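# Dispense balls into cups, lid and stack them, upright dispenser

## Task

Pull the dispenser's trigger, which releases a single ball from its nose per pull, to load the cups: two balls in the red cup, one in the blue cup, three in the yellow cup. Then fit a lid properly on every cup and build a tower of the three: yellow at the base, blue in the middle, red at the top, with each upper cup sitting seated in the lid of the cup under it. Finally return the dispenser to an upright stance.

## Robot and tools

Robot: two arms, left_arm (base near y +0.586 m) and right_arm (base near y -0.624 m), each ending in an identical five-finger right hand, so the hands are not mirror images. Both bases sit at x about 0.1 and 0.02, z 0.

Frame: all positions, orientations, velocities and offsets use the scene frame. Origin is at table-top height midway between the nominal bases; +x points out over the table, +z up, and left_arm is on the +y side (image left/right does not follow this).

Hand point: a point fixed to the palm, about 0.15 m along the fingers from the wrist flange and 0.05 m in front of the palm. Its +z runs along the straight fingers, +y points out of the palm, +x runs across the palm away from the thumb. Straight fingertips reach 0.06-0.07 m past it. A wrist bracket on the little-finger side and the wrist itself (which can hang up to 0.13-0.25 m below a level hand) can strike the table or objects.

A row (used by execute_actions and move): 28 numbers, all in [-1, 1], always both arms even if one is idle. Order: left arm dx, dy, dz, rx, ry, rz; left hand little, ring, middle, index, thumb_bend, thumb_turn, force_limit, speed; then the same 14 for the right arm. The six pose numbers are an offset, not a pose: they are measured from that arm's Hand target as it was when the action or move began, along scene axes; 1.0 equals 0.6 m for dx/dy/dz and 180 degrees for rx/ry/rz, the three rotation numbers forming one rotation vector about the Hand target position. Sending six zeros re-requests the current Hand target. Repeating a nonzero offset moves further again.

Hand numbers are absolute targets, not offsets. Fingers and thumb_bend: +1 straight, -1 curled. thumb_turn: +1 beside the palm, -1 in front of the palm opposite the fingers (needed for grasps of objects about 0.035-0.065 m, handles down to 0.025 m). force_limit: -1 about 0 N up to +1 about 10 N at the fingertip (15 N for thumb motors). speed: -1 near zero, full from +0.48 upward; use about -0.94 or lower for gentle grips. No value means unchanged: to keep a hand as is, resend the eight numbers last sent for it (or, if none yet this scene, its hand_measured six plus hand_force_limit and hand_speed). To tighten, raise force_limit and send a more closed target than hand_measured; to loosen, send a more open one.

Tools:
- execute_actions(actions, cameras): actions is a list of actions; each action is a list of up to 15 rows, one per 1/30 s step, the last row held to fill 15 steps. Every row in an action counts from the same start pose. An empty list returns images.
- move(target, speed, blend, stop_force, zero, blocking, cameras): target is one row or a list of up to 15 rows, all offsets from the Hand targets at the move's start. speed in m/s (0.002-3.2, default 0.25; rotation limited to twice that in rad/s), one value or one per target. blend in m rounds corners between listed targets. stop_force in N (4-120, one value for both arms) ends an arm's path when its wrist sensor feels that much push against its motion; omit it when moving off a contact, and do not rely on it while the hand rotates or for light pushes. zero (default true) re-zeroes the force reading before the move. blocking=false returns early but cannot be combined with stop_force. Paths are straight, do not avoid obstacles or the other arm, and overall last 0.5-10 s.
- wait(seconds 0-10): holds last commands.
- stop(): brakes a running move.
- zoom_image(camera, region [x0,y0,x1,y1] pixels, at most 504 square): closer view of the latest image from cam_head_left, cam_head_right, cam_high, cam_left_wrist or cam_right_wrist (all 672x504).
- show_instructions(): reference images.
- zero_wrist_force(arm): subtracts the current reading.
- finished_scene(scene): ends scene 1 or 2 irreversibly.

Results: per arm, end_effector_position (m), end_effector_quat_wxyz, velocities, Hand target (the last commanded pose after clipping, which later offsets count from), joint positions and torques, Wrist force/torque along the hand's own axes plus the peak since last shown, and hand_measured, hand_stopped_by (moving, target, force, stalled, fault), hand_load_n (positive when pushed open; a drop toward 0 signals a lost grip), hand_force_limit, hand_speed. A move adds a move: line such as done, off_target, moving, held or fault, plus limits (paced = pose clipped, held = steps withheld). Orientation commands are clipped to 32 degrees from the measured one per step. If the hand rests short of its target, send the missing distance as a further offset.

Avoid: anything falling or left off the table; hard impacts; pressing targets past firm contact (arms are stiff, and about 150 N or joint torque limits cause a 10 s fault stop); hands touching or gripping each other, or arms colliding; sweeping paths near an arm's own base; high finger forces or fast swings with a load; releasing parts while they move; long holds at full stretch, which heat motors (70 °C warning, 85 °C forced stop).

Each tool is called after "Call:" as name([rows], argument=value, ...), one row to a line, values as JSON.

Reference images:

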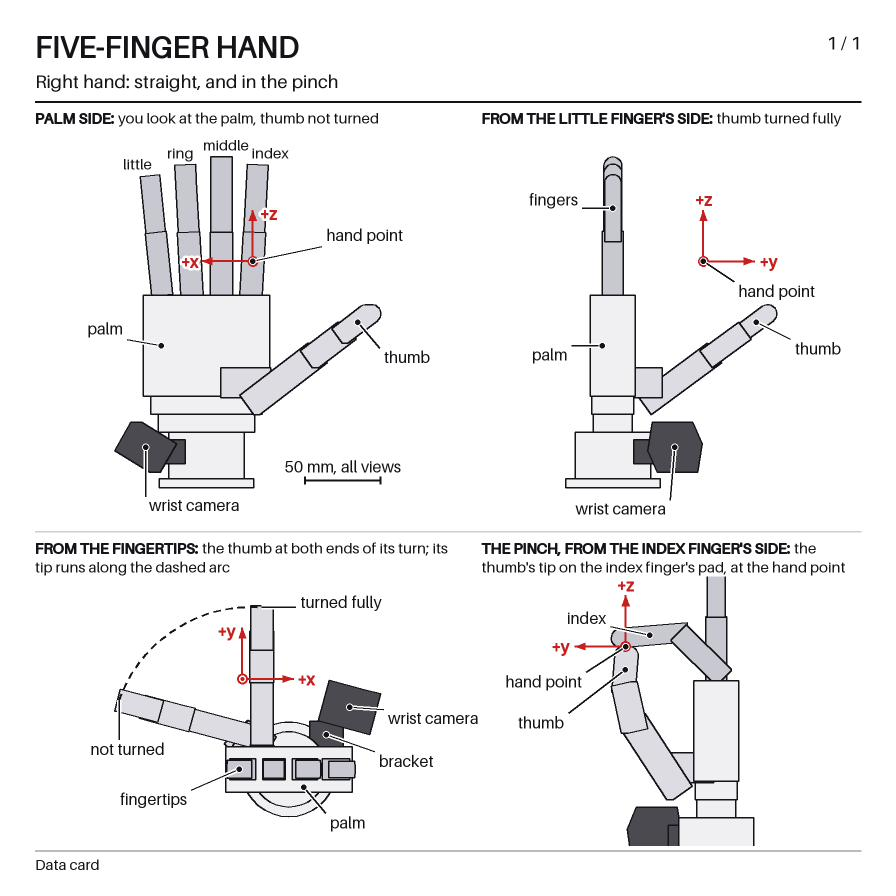

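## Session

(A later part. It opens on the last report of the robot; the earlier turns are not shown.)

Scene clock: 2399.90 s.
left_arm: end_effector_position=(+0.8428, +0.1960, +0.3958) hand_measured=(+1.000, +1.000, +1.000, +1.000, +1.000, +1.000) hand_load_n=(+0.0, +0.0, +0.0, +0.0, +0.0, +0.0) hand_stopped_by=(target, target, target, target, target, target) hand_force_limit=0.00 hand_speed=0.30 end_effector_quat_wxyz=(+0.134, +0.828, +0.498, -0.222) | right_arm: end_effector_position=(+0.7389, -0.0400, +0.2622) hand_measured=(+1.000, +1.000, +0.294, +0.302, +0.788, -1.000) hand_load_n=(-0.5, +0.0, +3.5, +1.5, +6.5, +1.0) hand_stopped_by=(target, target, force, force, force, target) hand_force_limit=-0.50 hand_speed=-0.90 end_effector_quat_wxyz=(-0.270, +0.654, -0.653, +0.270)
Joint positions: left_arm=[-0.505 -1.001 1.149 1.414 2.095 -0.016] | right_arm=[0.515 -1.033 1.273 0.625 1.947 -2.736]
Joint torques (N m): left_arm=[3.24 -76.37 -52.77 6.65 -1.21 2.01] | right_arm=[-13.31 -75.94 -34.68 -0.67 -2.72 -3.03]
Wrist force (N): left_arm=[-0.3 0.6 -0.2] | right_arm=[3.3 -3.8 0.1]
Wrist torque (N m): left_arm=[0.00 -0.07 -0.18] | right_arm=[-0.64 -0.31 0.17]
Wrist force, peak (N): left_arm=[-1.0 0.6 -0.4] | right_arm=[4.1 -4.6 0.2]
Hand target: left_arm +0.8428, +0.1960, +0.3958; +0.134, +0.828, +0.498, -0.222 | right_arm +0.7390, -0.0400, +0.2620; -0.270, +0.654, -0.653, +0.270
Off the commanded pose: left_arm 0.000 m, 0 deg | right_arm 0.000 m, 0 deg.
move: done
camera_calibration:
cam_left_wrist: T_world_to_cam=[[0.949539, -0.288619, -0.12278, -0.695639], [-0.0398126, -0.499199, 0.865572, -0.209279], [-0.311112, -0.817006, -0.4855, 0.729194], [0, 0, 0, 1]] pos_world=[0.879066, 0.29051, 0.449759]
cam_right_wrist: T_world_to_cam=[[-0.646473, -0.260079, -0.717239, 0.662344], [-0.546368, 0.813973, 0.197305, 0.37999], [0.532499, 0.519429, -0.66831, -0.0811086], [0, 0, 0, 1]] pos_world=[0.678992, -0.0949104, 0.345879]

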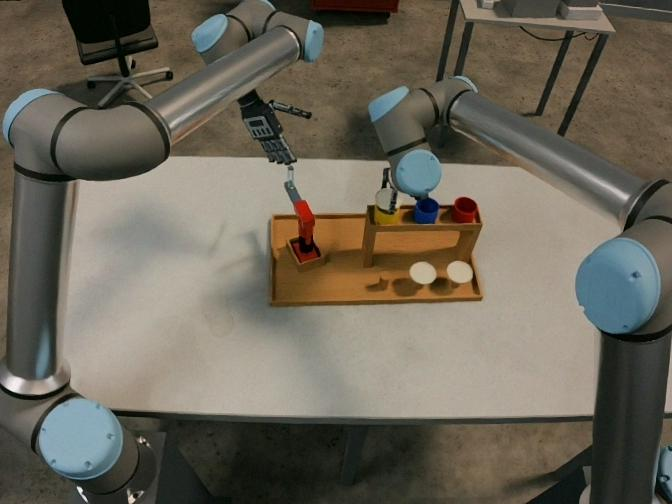

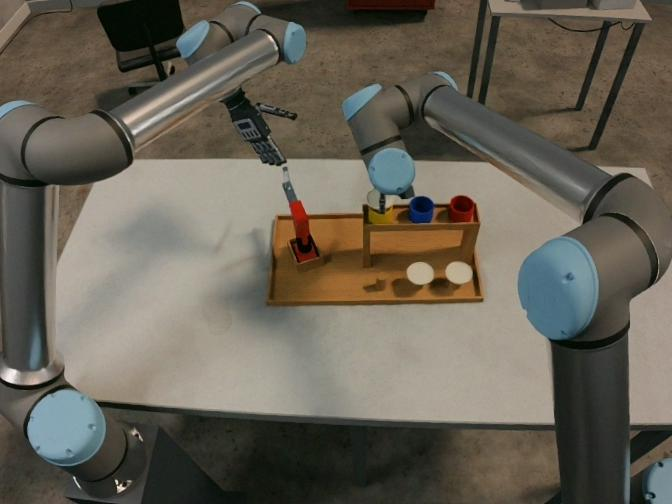

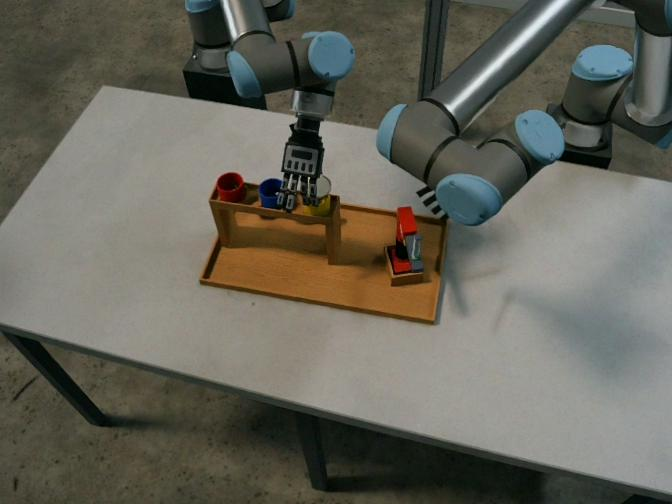

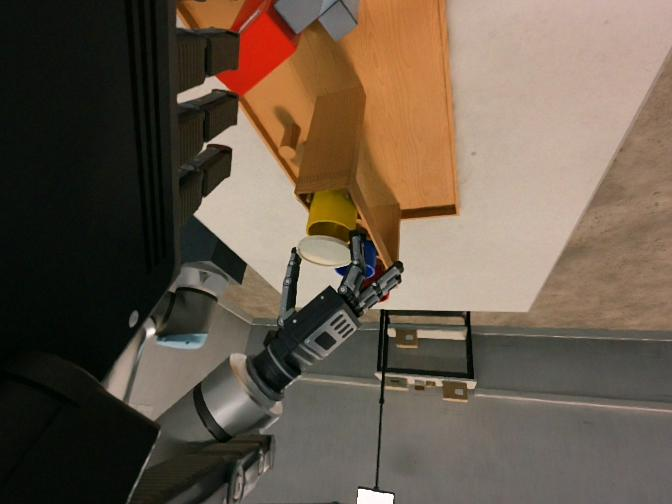

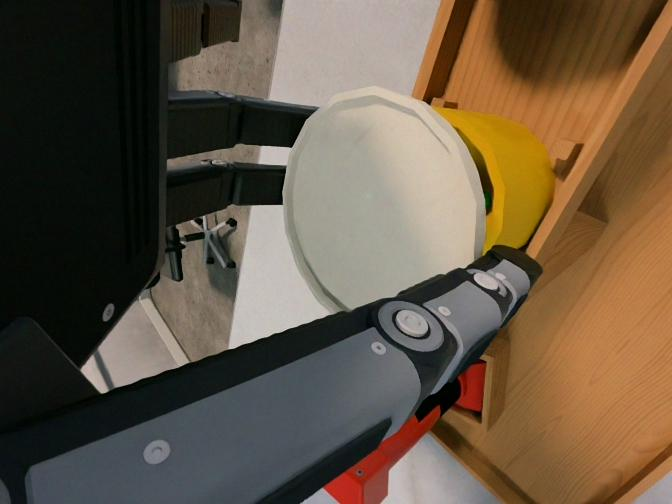

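Call:
move([
  [0,0,0,0,0,0,1,1,1,1,1,1,0,0.3,0.0108,0.0008,0,0,0,0,1,1,0.25,0.25,0.65,-1,-0.5,-0.9],
  [0,0,0,0,0,0,1,1,1,1,1,1,0,0.3,0.0108,0.0008,-0.05,0,0,0,1,1,0.25,0.25,0.65,-1,-0.5,-0.9],
], speed=0.015, stop_force=4, cameras=["cam_left_wrist","cam_high","cam_head_left","cam_head_right","cam_right_wrist"])

Call:
zoom_image(camera="cam_high", region=[296, 166, 346, 216])

Call:
zoom_image(camera="cam_left_wrist", region=[290, 190, 370, 260])

Call:
zoom_image(camera="cam_head_left", region=[365, 180, 415, 230])

Scene clock: 2472.67 s.
left_arm: end_effector_position=(+0.8428, +0.1960, +0.3958) hand_measured=(+1.000, +1.000, +1.000, +1.000, +1.000, +1.000) hand_load_n=(+0.0, +0.0, +0.0, +0.0, +0.0, +0.0) hand_stopped_by=(target, target, target, target, target, target) hand_force_limit=0.00 hand_speed=0.30 end_effector_quat_wxyz=(+0.134, +0.828, +0.498, -0.222) | right_arm: end_effector_position=(+0.7455, -0.0396, +0.2320) hand_measured=(+1.000, +1.000, +0.294, +0.302, +0.786, -1.000) hand_load_n=(+0.0, +0.0, +0.0, +0.0, +0.5, +0.0) hand_stopped_by=(target, target, force, force, force, target) hand_force_limit=-0.50 hand_speed=-0.90 end_effector_quat_wxyz=(-0.270, +0.654, -0.653, +0.270)
Joint positions: left_arm=[-0.505 -1.001 1.149 1.414 2.095 -0.016] | right_arm=[0.511 -1.012 1.293 0.582 1.944 -2.739]
Joint torques (N m): left_arm=[2.81 -78.02 -52.21 6.58 -1.87 2.3] | right_arm=[-12.24 -76.91 -33.97 -0.64 -2.52 -3.11]
Wrist force (N): left_arm=[-0.6 0.6 -0.3] | right_arm=[3.9 -4.3 -0.5]
Wrist torque (N m): left_arm=[0.02 -0.02 -0.20] | right_arm=[-0.70 -0.42 0.17]
Wrist force, peak (N): left_arm=[-0.9 0.9 -0.2] | right_arm=[4.0 -4.9 -1.6]
Hand target: left_arm +0.8428, +0.1960, +0.3958; +0.134, +0.828, +0.498, -0.222 | right_arm +0.7455, -0.0396, +0.2320; -0.270, +0.654, -0.653, +0.270
Off the commanded pose: left_arm 0.000 m, 0 deg | right_arm 0.000 m, 0 deg.
move: done
camera_calibration:
cam_left_wrist: T_world_to_cam=[[0.949539, -0.288619, -0.12278, -0.695639], [-0.0398126, -0.499199, 0.865572, -0.209279], [-0.311112, -0.817006, -0.4855, 0.729194], [0, 0, 0, 1]] pos_world=[0.879066, 0.29051, 0.449759]
cam_right_wrist: T_world_to_cam=[[-0.646473, -0.260079, -0.717239, 0.645087], [-0.546368, 0.813973, 0.197305, 0.389074], [0.532499, 0.519429, -0.66831, -0.104946], [0, 0, 0, 1]] pos_world=[0.685492, -0.0944104, 0.315779]

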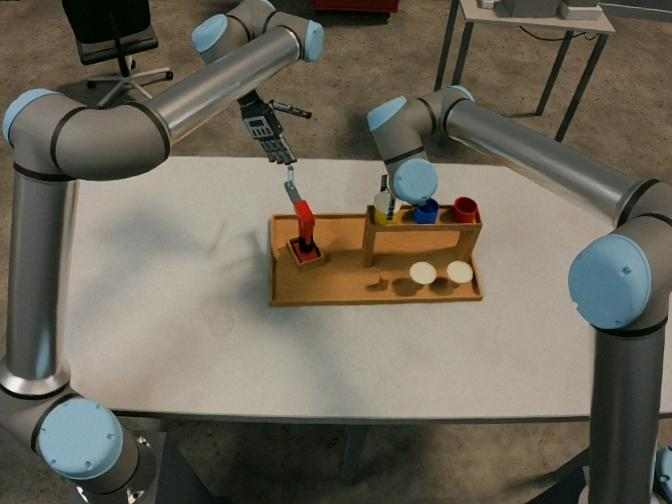

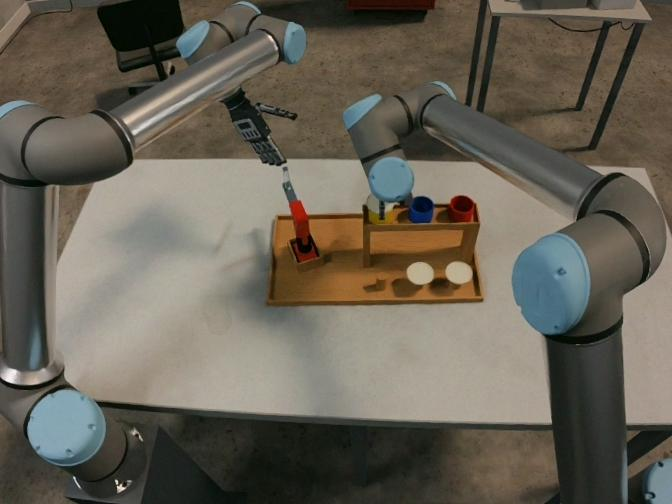

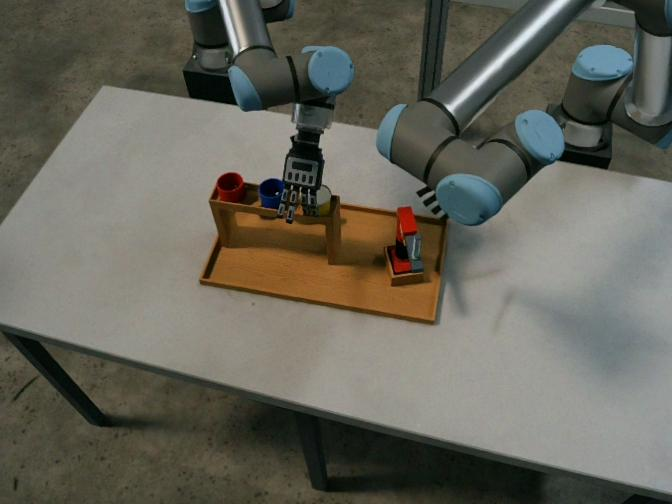

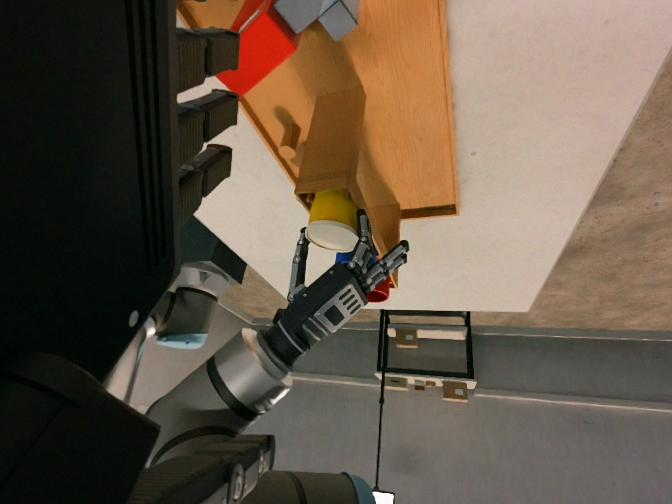

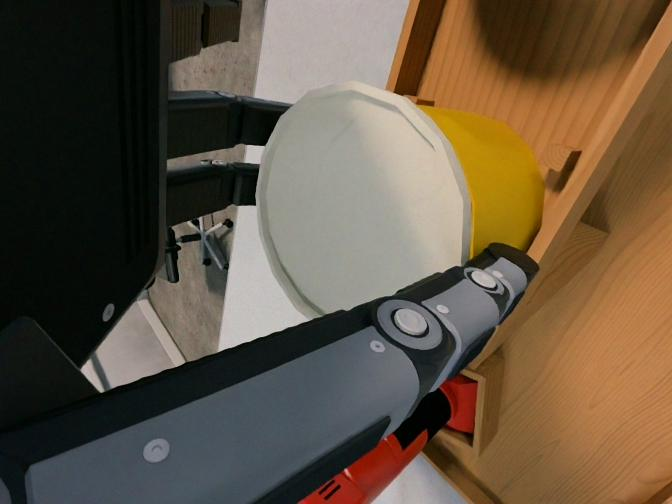

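Scaled by 10.080 from the camera's 672x504 image, which has a finer 960x720 frame.

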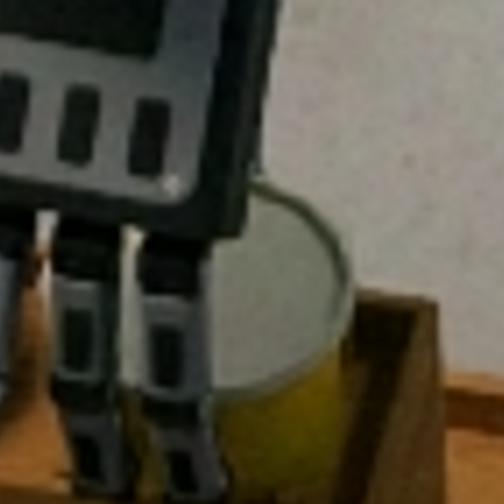

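Scaled by 6.300 from the camera's 672x504 image, which has a finer 960x720 frame.

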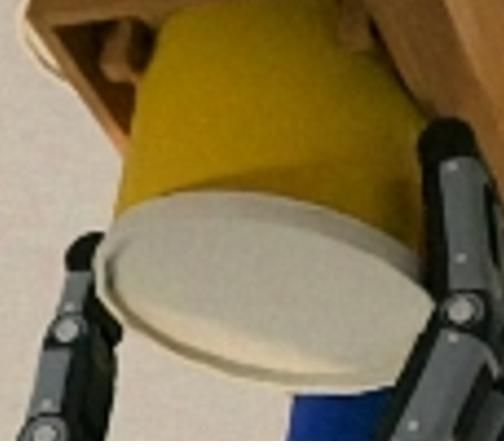

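Scaled by 10.080 from the camera's 672x504 image, which has a finer 960x720 frame.

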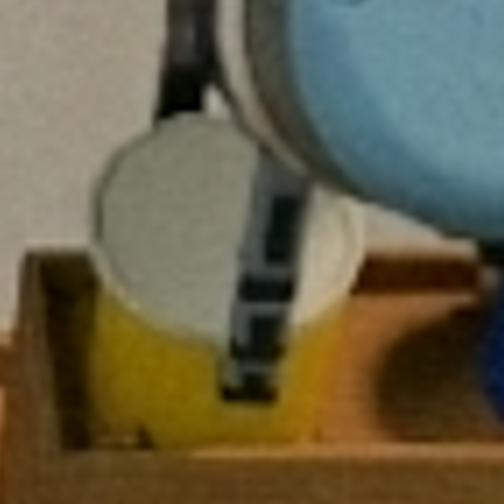

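Call:
move(target=[0,0,0,0,0,0,1,1,1,1,1,1,0,0.3,0,0,0,0,0,0,1,1,0.6,0.6,1,-1,-0.5,-0.7])

Call:
move(target=[0,0,0,0,0,0,1,1,1,1,1,1,0,0.3,0,0,0.15,0,0,0,1,1,0.6,0.6,1,-1,-0.5,-0.7], speed=0.1, cameras=["cam_left_wrist","cam_high","cam_head_left","cam_right_wrist"])

Call:
zoom_image(camera="cam_high", region=[296, 166, 346, 216])

Call:
zoom_image(camera="cam_left_wrist", region=[290, 190, 370, 260])

Call:
zoom_image(camera="cam_head_left", region=[365, 180, 415, 230])

Scene clock: 2487.07 s.
left_arm: end_effector_position=(+0.8428, +0.1960, +0.3958) hand_measured=(+1.000, +1.000, +1.000, +1.000, +1.000, +1.000) hand_load_n=(+0.0, +0.0, +0.5, +0.0, +0.0, +0.0) hand_stopped_by=(target, target, target, target, target, target) hand_force_limit=0.00 hand_speed=0.30 end_effector_quat_wxyz=(+0.134, +0.828, +0.498, -0.222) | right_arm: end_effector_position=(+0.7455, -0.0396, +0.2320) hand_measured=(+1.000, +1.000, +0.600, +0.600, +1.000, -1.000) hand_load_n=(+0.0, +0.0, -0.5, +0.0, +0.0, +0.0) hand_stopped_by=(target, target, target, target, target, target) hand_force_limit=-0.50 hand_speed=-0.70 end_effector_quat_wxyz=(-0.270, +0.654, -0.653, +0.270)
Joint positions: left_arm=[-0.505 -1.001 1.149 1.414 2.095 -0.016] | right_arm=[0.511 -1.012 1.293 0.582 1.944 -2.739]
Joint torques (N m): left_arm=[5.4 -76.68 -51.61 6.7 -1.52 1.79] | right_arm=[-12.98 -75.56 -35.35 -0.05 -2.23 -3.14]
Wrist force (N): left_arm=[-0.7 0.7 -0.3] | right_arm=[3.7 -4.0 -0.4]
Wrist torque (N m): left_arm=[0.03 0.00 -0.21] | right_arm=[-0.61 -0.39 0.18]
Wrist force, peak (N): left_arm=[-0.9 0.7 -0.5] | right_arm=[4.2 -4.3 -0.6]
Hand target: left_arm +0.8428, +0.1960, +0.3958; +0.134, +0.828, +0.498, -0.222 | right_arm +0.7455, -0.0396, +0.2320; -0.270, +0.654, -0.653, +0.270
Off the commanded pose: left_arm 0.000 m, 0 deg | right_arm 0.000 m, 0 deg.
move: done

Scene clock: 2488.43 s.
left_arm: end_effector_position=(+0.8428, +0.1960, +0.3958) hand_measured=(+1.000, +1.000, +1.000, +1.000, +1.000, +1.000) hand_load_n=(+0.0, +0.0, +0.0, +0.0, +0.0, +0.0) hand_stopped_by=(target, target, target, target, target, target) hand_force_limit=0.00 hand_speed=0.30 end_effector_quat_wxyz=(+0.134, +0.828, +0.498, -0.222) | right_arm: end_effector_position=(+0.7455, -0.0396, +0.3219) hand_measured=(+1.000, +1.000, +0.600, +0.600, +1.000, -1.000) hand_load_n=(+0.0, +0.0, +0.0, +0.0, +0.0, +0.0) hand_stopped_by=(target, target, target, target, target, target) hand_force_limit=-0.50 hand_speed=-0.70 end_effector_quat_wxyz=(-0.270, +0.654, -0.653, +0.270)
Joint positions: left_arm=[-0.505 -1.001 1.149 1.414 2.095 -0.016] | right_arm=[0.511 -1.044 1.183 0.725 1.944 -2.739]
Joint torques (N m): left_arm=[3.63 -78.12 -52.36 6.55 -1.46 2.02] | right_arm=[-8.6 -95.18 -50.83 4.96 -0.26 1.12]
Wrist force (N): left_arm=[-0.6 0.5 -0.3] | right_arm=[3.5 -4.3 -0.2]
Wrist torque (N m): left_arm=[0.01 -0.02 -0.21] | right_arm=[-0.68 -0.36 0.16]
Wrist force, peak (N): left_arm=[-0.9 0.3 -0.4] | right_arm=[3.7 -4.4 -1.2]
Hand target: left_arm +0.8428, +0.1960, +0.3958; +0.134, +0.828, +0.498, -0.222 | right_arm +0.7455, -0.0396, +0.3220; -0.270, +0.654, -0.653, +0.270
Off the commanded pose: left_arm 0.000 m, 0 deg | right_arm 0.000 m, 0 deg.
move: done
camera_calibration:
cam_left_wrist: T_world_to_cam=[[0.949539, -0.288619, -0.12278, -0.695639], [-0.0398126, -0.499199, 0.865572, -0.209279], [-0.311112, -0.817006, -0.4855, 0.729194], [0, 0, 0, 1]] pos_world=[0.879066, 0.29051, 0.449759]
cam_right_wrist: T_world_to_cam=[[-0.646496, -0.260188, -0.717178, 0.709549], [-0.546472, 0.813896, 0.197337, 0.371387], [0.532364, 0.519495, -0.668366, -0.0447435], [0, 0, 0, 1]] pos_world=[0.685493, -0.0944103, 0.405679]
Images, in order (width x height): cam_head_left 672x504, cam_high 672x504, cam_left_wrist 672x504, cam_right_wrist 672x504.

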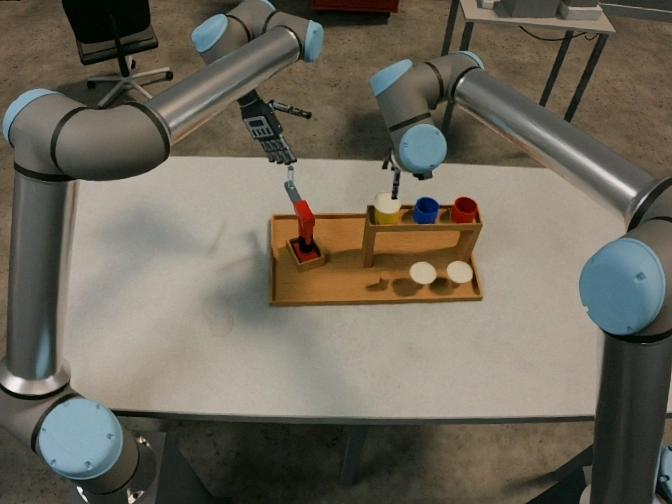

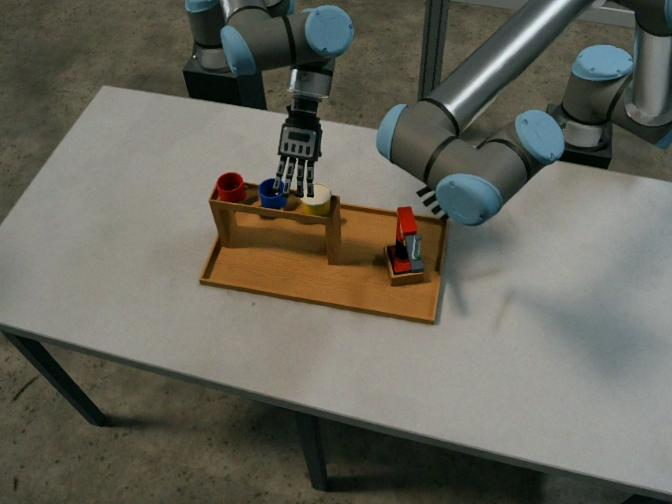

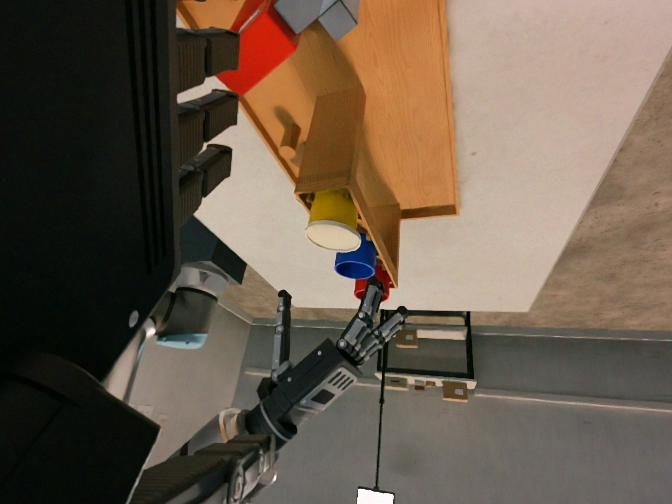

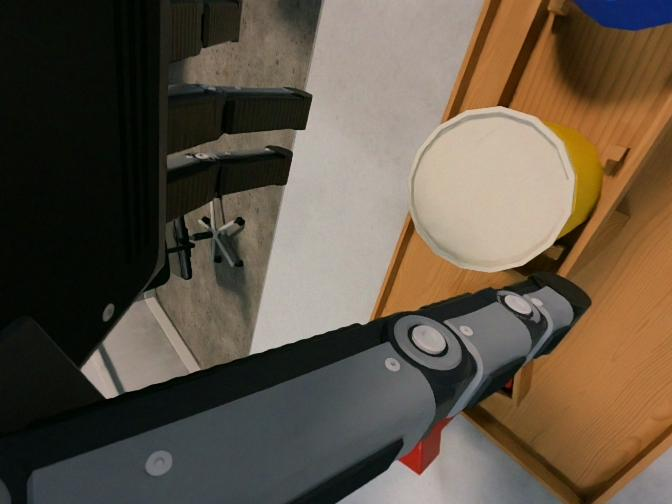

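Scaled by 10.080 from the camera's 672x504 image, which has a finer 960x720 frame.

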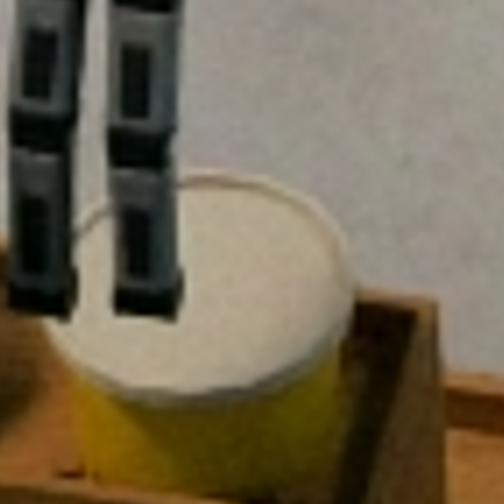

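Scaled by 6.300 from the camera's 672x504 image, which has a finer 960x720 frame.

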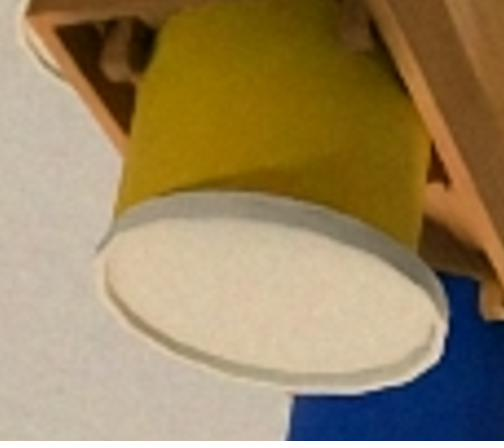

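Scaled by 10.080 from the camera's 672x504 image, which has a finer 960x720 frame.

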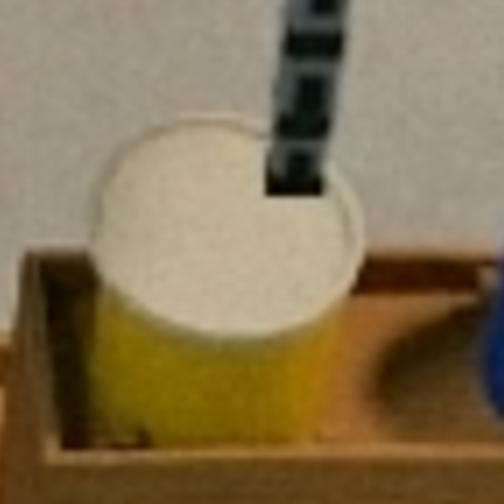

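Call:
move(target=[0,0,0,0,0,0,1,1,1,1,1,1,0,0.3,-0.0242,-0.0035,-0.07,0,0,0,1,1,0.0,0.0,1,-1,0.6,0], speed=0.1)

Call:
move(target=[0,0,0,0,0,0,1,1,1,1,1,1,0,0.3,0,0,-0.07,0,0,0,1,1,0.0,0.0,1,-1,0.6,0], speed=0.02, stop_force=6, cameras=["cam_left_wrist","cam_right_wrist"])

Call:
zoom_image(camera="cam_left_wrist", region=[290, 190, 370, 260])

Scene clock: 2506.47 s.
left_arm: end_effector_position=(+0.8428, +0.1960, +0.3958) hand_measured=(+1.000, +1.000, +1.000, +1.000, +1.000, +1.000) hand_load_n=(+0.0, +0.0, +0.0, +0.0, +0.0, +0.0) hand_stopped_by=(target, target, target, target, target, target) hand_force_limit=0.00 hand_speed=0.30 end_effector_quat_wxyz=(+0.134, +0.828, +0.498, -0.222) | right_arm: end_effector_position=(+0.7310, -0.0417, +0.2801) hand_measured=(+1.000, +1.000, +0.000, +0.000, +1.000, -1.000) hand_load_n=(+0.0, +0.0, +0.0, +0.0, +0.0, +0.0) hand_stopped_by=(target, target, target, target, target, target) hand_force_limit=0.60 hand_speed=0.00 end_effector_quat_wxyz=(-0.270, +0.654, -0.653, +0.270)
Joint positions: left_arm=[-0.505 -1.001 1.149 1.414 2.095 -0.016] | right_arm=[0.518 -1.052 1.269 0.648 1.949 -2.733]
Joint torques (N m): left_arm=[6.82 -77.41 -52.55 6.55 -1.95 2.02] | right_arm=[12.15 -96.23 -35.54 -0.61 2.73 2.75]
Wrist force (N): left_arm=[-0.8 0.8 -0.1] | right_arm=[3.6 -4.1 -0.5]
Wrist torque (N m): left_arm=[0.03 0.00 -0.21] | right_arm=[-0.63 -0.37 -0.01]
Wrist force, peak (N): left_arm=[-0.6 1.1 -0.3] | right_arm=[3.9 -4.4 -0.6]
Hand target: left_arm +0.8428, +0.1960, +0.3958; +0.134, +0.828, +0.498, -0.222 | right_arm +0.7309, -0.0417, +0.2800; -0.270, +0.654, -0.653, +0.270
Off the commanded pose: left_arm 0.000 m, 0 deg | right_arm 0.000 m, 0 deg.
move: done

Scene clock: 2508.63 s.
left_arm: end_effector_position=(+0.8428, +0.1960, +0.3958) hand_measured=(+1.000, +1.000, +1.000, +1.000, +1.000, +1.000) hand_load_n=(+0.0, +0.0, +0.0, +0.0, +0.0, +0.0) hand_stopped_by=(target, target, target, target, target, target) hand_force_limit=0.00 hand_speed=0.30 end_effector_quat_wxyz=(+0.134, +0.828, +0.498, -0.222) | right_arm: end_effector_position=(+0.7310, -0.0417, +0.2607) hand_measured=(+1.000, +1.000, +0.000, +0.000, +1.000, -1.000) hand_load_n=(+0.0, +0.0, -1.0, +0.0, +0.0, +0.0) hand_stopped_by=(target, target, target, target, target, target) hand_force_limit=0.60 hand_speed=0.00 end_effector_quat_wxyz=(-0.270, +0.654, -0.653, +0.270)
Joint positions: left_arm=[-0.505 -1.001 1.149 1.414 2.095 -0.016] | right_arm=[0.518 -1.044 1.292 0.617 1.949 -2.733]
Joint torques (N m): left_arm=[5.48 -75.51 -52.92 6.5 -1.7 1.78] | right_arm=[9.15 -85.97 -42.27 5.64 -2.88 2.58]
Wrist force (N): left_arm=[-0.5 0.3 0.0] | right_arm=[4.1 -10.8 -4.4]
Wrist torque (N m): left_arm=[-0.05 -0.05 -0.20] | right_arm=[-0.46 -0.39 -0.11]
Wrist force, peak (N): left_arm=[-0.9 0.7 -0.2] | right_arm=[4.5 -19.5 -10.6]
Hand target: left_arm +0.8428, +0.1960, +0.3958; +0.134, +0.828, +0.498, -0.222 | right_arm +0.7310, -0.0417, +0.2607; -0.270, +0.654, -0.653, +0.270 (not the last commanded pose)
Off the commanded pose: left_arm 0.000 m, 0 deg | right_arm 0.023 m, 0 deg.
move: contact (right_arm)
camera_calibration:
cam_left_wrist: T_world_to_cam=[[0.949539, -0.288619, -0.12278, -0.695639], [-0.0398126, -0.499199, 0.865572, -0.209279], [-0.311112, -0.817006, -0.4855, 0.729194], [0, 0, 0, 1]] pos_world=[0.879066, 0.29051, 0.449759]
cam_right_wrist: T_world_to_cam=[[-0.646473, -0.260079, -0.717239, 0.655752], [-0.546368, 0.813973, 0.197305, 0.377198], [0.532499, 0.519429, -0.66831, -0.0769531], [0, 0, 0, 1]] pos_world=[0.670992, -0.0965104, 0.344479]
Images, in order (width x height): cam_left_wrist 672x504, cam_right_wrist 672x504.

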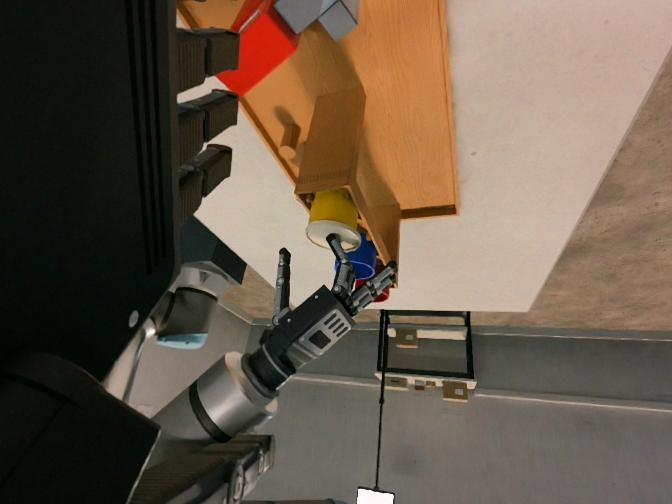

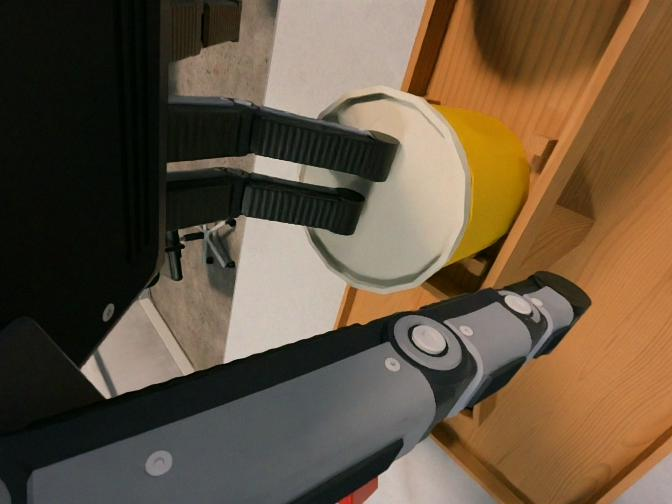

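Scaled by 6.300 from the camera's 672x504 image, which has a finer 960x720 frame.

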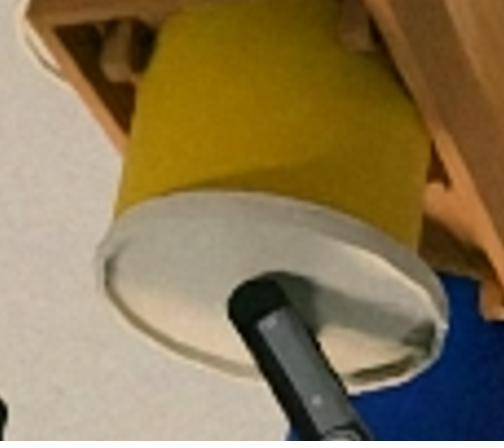

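Call:
move([
  [0,0,0,0,0,0,1,1,1,1,1,1,0,0.3,0,0,0.1155,0,0,0,1,1,0.6,0.6,1,-1,0,0.2],
  [0,0,0,0,0,0,1,1,1,1,1,1,0,0.3,0.0233,-0.1705,0.1155,0,-0.0367,0,1,1,0.6,0.6,1,-1,0,0.2],
], speed=[0.1,0.2], blend=[0.02,0], cameras=["cam_right_wrist","cam_left_wrist"])

Call:
zoom_image(camera="cam_left_wrist", region=[290, 190, 370, 260])

Scene clock: 2555.60 s.
left_arm: end_effector_position=(+0.8428, +0.1960, +0.3958) hand_measured=(+1.000, +1.000, +1.000, +1.000, +1.000, +1.000) hand_load_n=(+0.0, +0.0, +0.0, +0.0, -0.5, +0.0) hand_stopped_by=(target, target, target, target, target, target) hand_force_limit=0.00 hand_speed=0.30 end_effector_quat_wxyz=(+0.134, +0.828, +0.498, -0.222) | right_arm: end_effector_position=(+0.7449, -0.1439, +0.3300) hand_measured=(+1.000, +1.000, +0.600, +0.600, +1.000, -1.000) hand_load_n=(+0.0, +0.0, +0.0, +0.0, +0.0, +0.0) hand_stopped_by=(target, target, target, target, target, target) hand_force_limit=0.00 hand_speed=0.20 end_effector_quat_wxyz=(-0.307, +0.637, -0.636, +0.308)
Joint positions: left_arm=[-0.505 -1.001 1.149 1.414 2.095 -0.016] | right_arm=[0.403 -1.217 1.432 0.504 1.907 -2.862]
Joint torques (N m): left_arm=[4.64 -75.58 -52.44 6.16 -1.79 1.87] | right_arm=[-12.99 -81.78 -34.85 -1.78 -2.56 -3.1]
Wrist force (N): left_arm=[-0.6 0.5 -0.3] | right_arm=[4.0 -4.7 -0.1]
Wrist torque (N m): left_arm=[0.00 -0.01 -0.20] | right_arm=[-0.75 -0.50 0.11]
Wrist force, peak (N): left_arm=[-0.9 1.0 -0.3] | right_arm=[5.9 -8.8 -15.0]
Hand target: left_arm +0.8428, +0.1960, +0.3958; +0.134, +0.828, +0.498, -0.222 | right_arm +0.7449, -0.1440, +0.3300; -0.307, +0.637, -0.636, +0.308
Off the commanded pose: left_arm 0.000 m, 0 deg | right_arm 0.000 m, 0 deg.
move: done
camera_calibration:
cam_left_wrist: T_world_to_cam=[[0.949539, -0.288619, -0.12278, -0.695639], [-0.0398126, -0.499199, 0.865572, -0.209279], [-0.311112, -0.817006, -0.4855, 0.729194], [0, 0, 0, 1]] pos_world=[0.879066, 0.29051, 0.449759]
cam_right_wrist: T_world_to_cam=[[-0.559708, -0.260123, -0.786805, 0.646174], [-0.56543, 0.813982, 0.133122, 0.489758], [0.605818, 0.519393, -0.602674, -0.0613404], [0, 0, 0, 1]] pos_world=[0.675754, -0.19871, 0.406248]
Images, in order (width x height): cam_left_wrist 672x504, cam_right_wrist 672x504.

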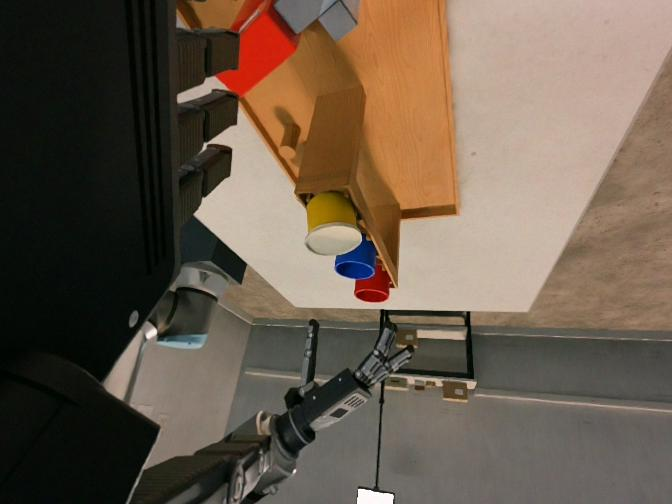

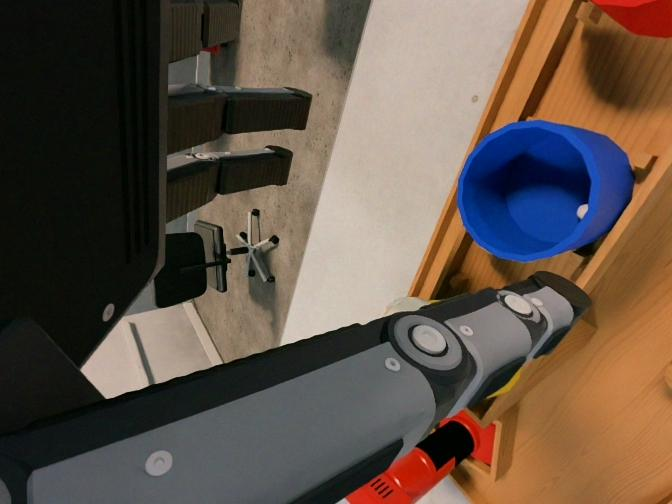

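Scaled by 6.300 from the camera's 672x504 image, which has a finer 960x720 frame.

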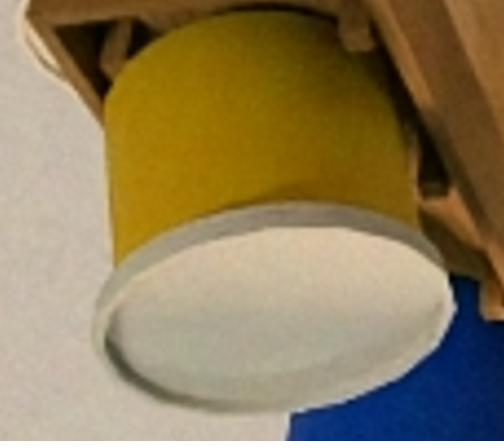

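Call:
execute_actions(actions=[], cameras=["cam_head_left","cam_high","cam_left_wrist"])

Call:
zoom_image(camera="cam_high", region=[200, 160, 350, 230])

Call:
zoom_image(camera="cam_left_wrist", region=[280, 170, 420, 310])

Call:
zoom_image(camera="cam_head_left", region=[355, 180, 485, 250])

Scene clock: 2562.80 s.
left_arm: end_effector_position=(+0.8428, +0.1960, +0.3958) hand_measured=(+1.000, +1.000, +1.000, +1.000, +1.000, +1.000) hand_load_n=(+0.5, +0.0, +0.0, +0.0, +0.0, +0.0) hand_stopped_by=(target, target, target, target, target, target) hand_force_limit=0.00 hand_speed=0.30 end_effector_quat_wxyz=(+0.134, +0.828, +0.498, -0.222) | right_arm: end_effector_position=(+0.7449, -0.1440, +0.3300) hand_measured=(+1.000, +1.000, +0.600, +0.600, +1.000, -1.000) hand_load_n=(+0.0, +0.5, +0.0, +0.0, +0.0, +0.0) hand_stopped_by=(target, target, target, target, target, target) hand_force_limit=0.00 hand_speed=0.20 end_effector_quat_wxyz=(-0.307, +0.637, -0.636, +0.308)
Joint positions: left_arm=[-0.505 -1.001 1.149 1.414 2.095 -0.016] | right_arm=[0.403 -1.217 1.432 0.503 1.907 -2.862]
Joint velocities: within noise
Joint torques (N m): left_arm=[5.22 -73.75 -51.26 6.6 -1.87 1.98] | right_arm=[-13.79 -79.89 -34.58 -0.58 -2.6 -3.32]
Motor temperatures (°C): left_arm=[25 32 31 36 33 32] | right_arm=[23 32 36 31 33 31]
Wrist force (N): left_arm=[-0.7 0.7 -0.2] | right_arm=[3.8 -4.6 0.2]
Wrist torque (N m): left_arm=[0.02 -0.02 -0.20] | right_arm=[-0.76 -0.48 0.11]
Wrist force, peak (N): left_arm=[-0.8 0.9 -0.4] | right_arm=[4.2 -5.1 0.1]
Hand target: left_arm +0.8428, +0.1960, +0.3958; +0.134, +0.828, +0.498, -0.222 | right_arm +0.7449, -0.1440, +0.3300; -0.307, +0.637, -0.636, +0.308
Off the commanded pose: left_arm 0.000 m, 0 deg | right_arm 0.000 m, 0 deg.
camera_calibration:
cam_left_wrist: T_world_to_cam=[[0.949539, -0.288619, -0.12278, -0.695639], [-0.0398126, -0.499199, 0.865572, -0.209279], [-0.311112, -0.817006, -0.4855, 0.729194], [0, 0, 0, 1]] pos_world=[0.879066, 0.29051, 0.449759]
Images, in order (width x height): cam_head_left 672x504, cam_high 672x504, cam_left_wrist 672x504.

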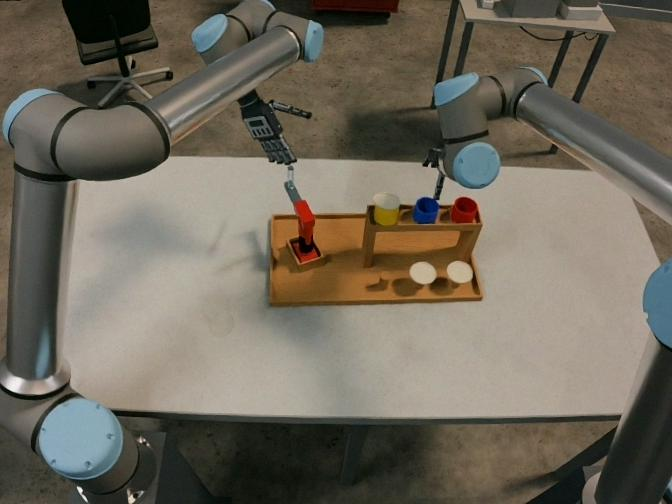

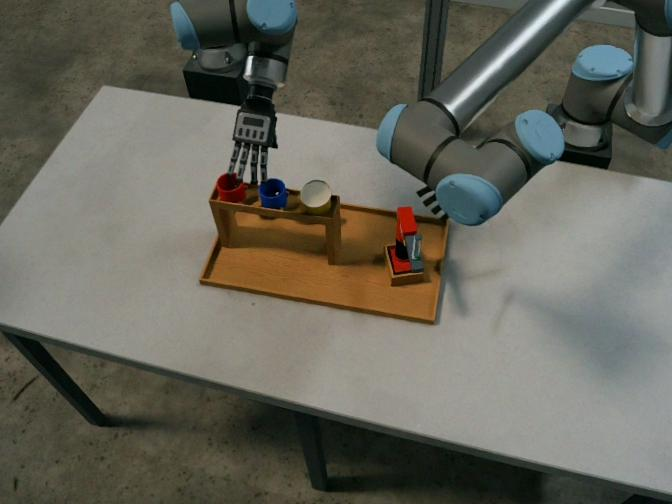

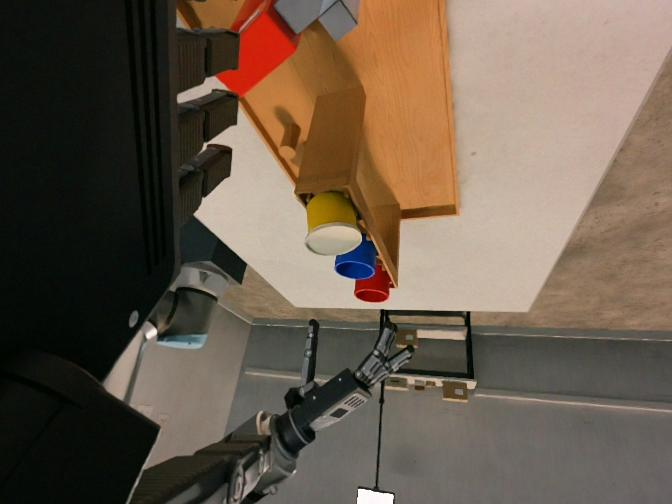

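Scaled by 3.360 from the camera's 672x504 image, which has a finer 960x720 frame.

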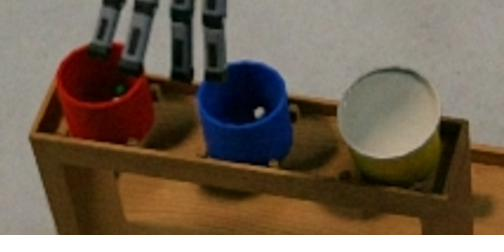

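Scaled by 3.600 from the camera's 672x504 image, which has a finer 960x720 frame.

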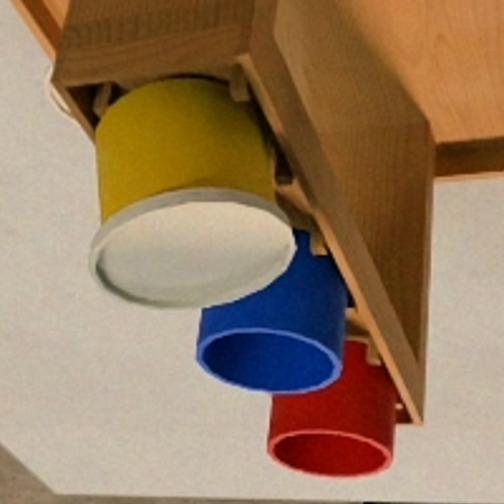

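Scaled by 3.877 from the camera's 672x504 image, which has a finer 960x720 frame.

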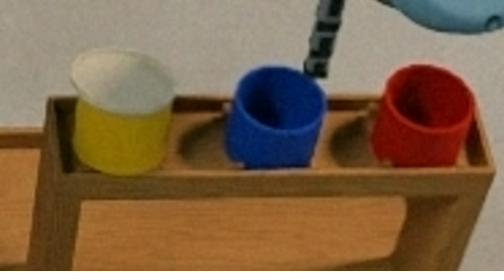

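Call:
zoom_image(camera="cam_high", region=[290, 165, 350, 225])

Call:
zoom_image(camera="cam_left_wrist", region=[290, 180, 370, 260])

Call:
zoom_image(camera="cam_head_left", region=[365, 180, 415, 230])

Scaled by 8.400 from the camera's 672x504 image, which has a finer 960x720 frame.

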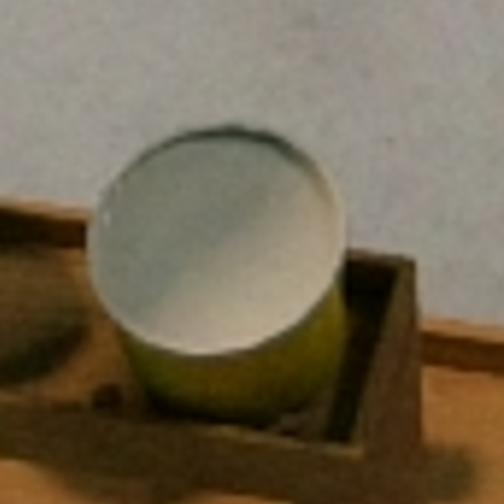

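Scaled by 6.300 from the camera's 672x504 image, which has a finer 960x720 frame.

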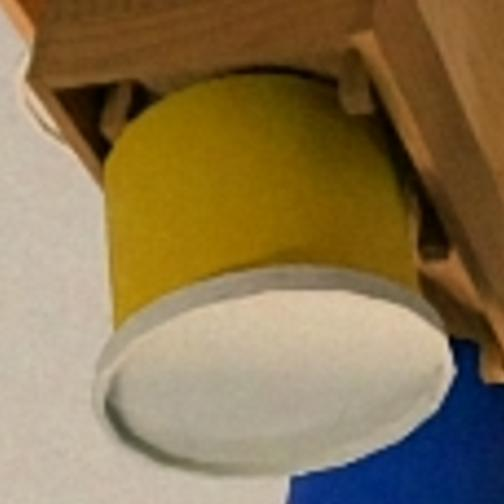

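Scaled by 10.080 from the camera's 672x504 image, which has a finer 960x720 frame.

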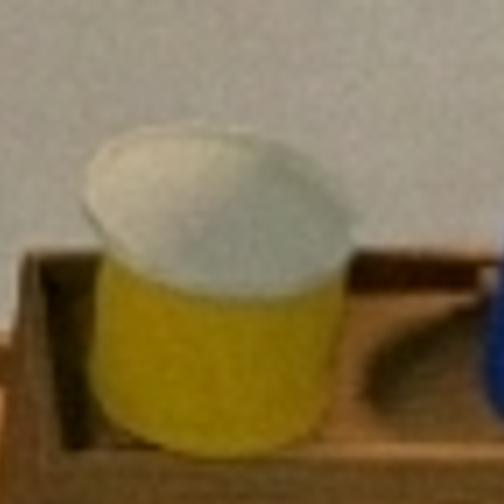

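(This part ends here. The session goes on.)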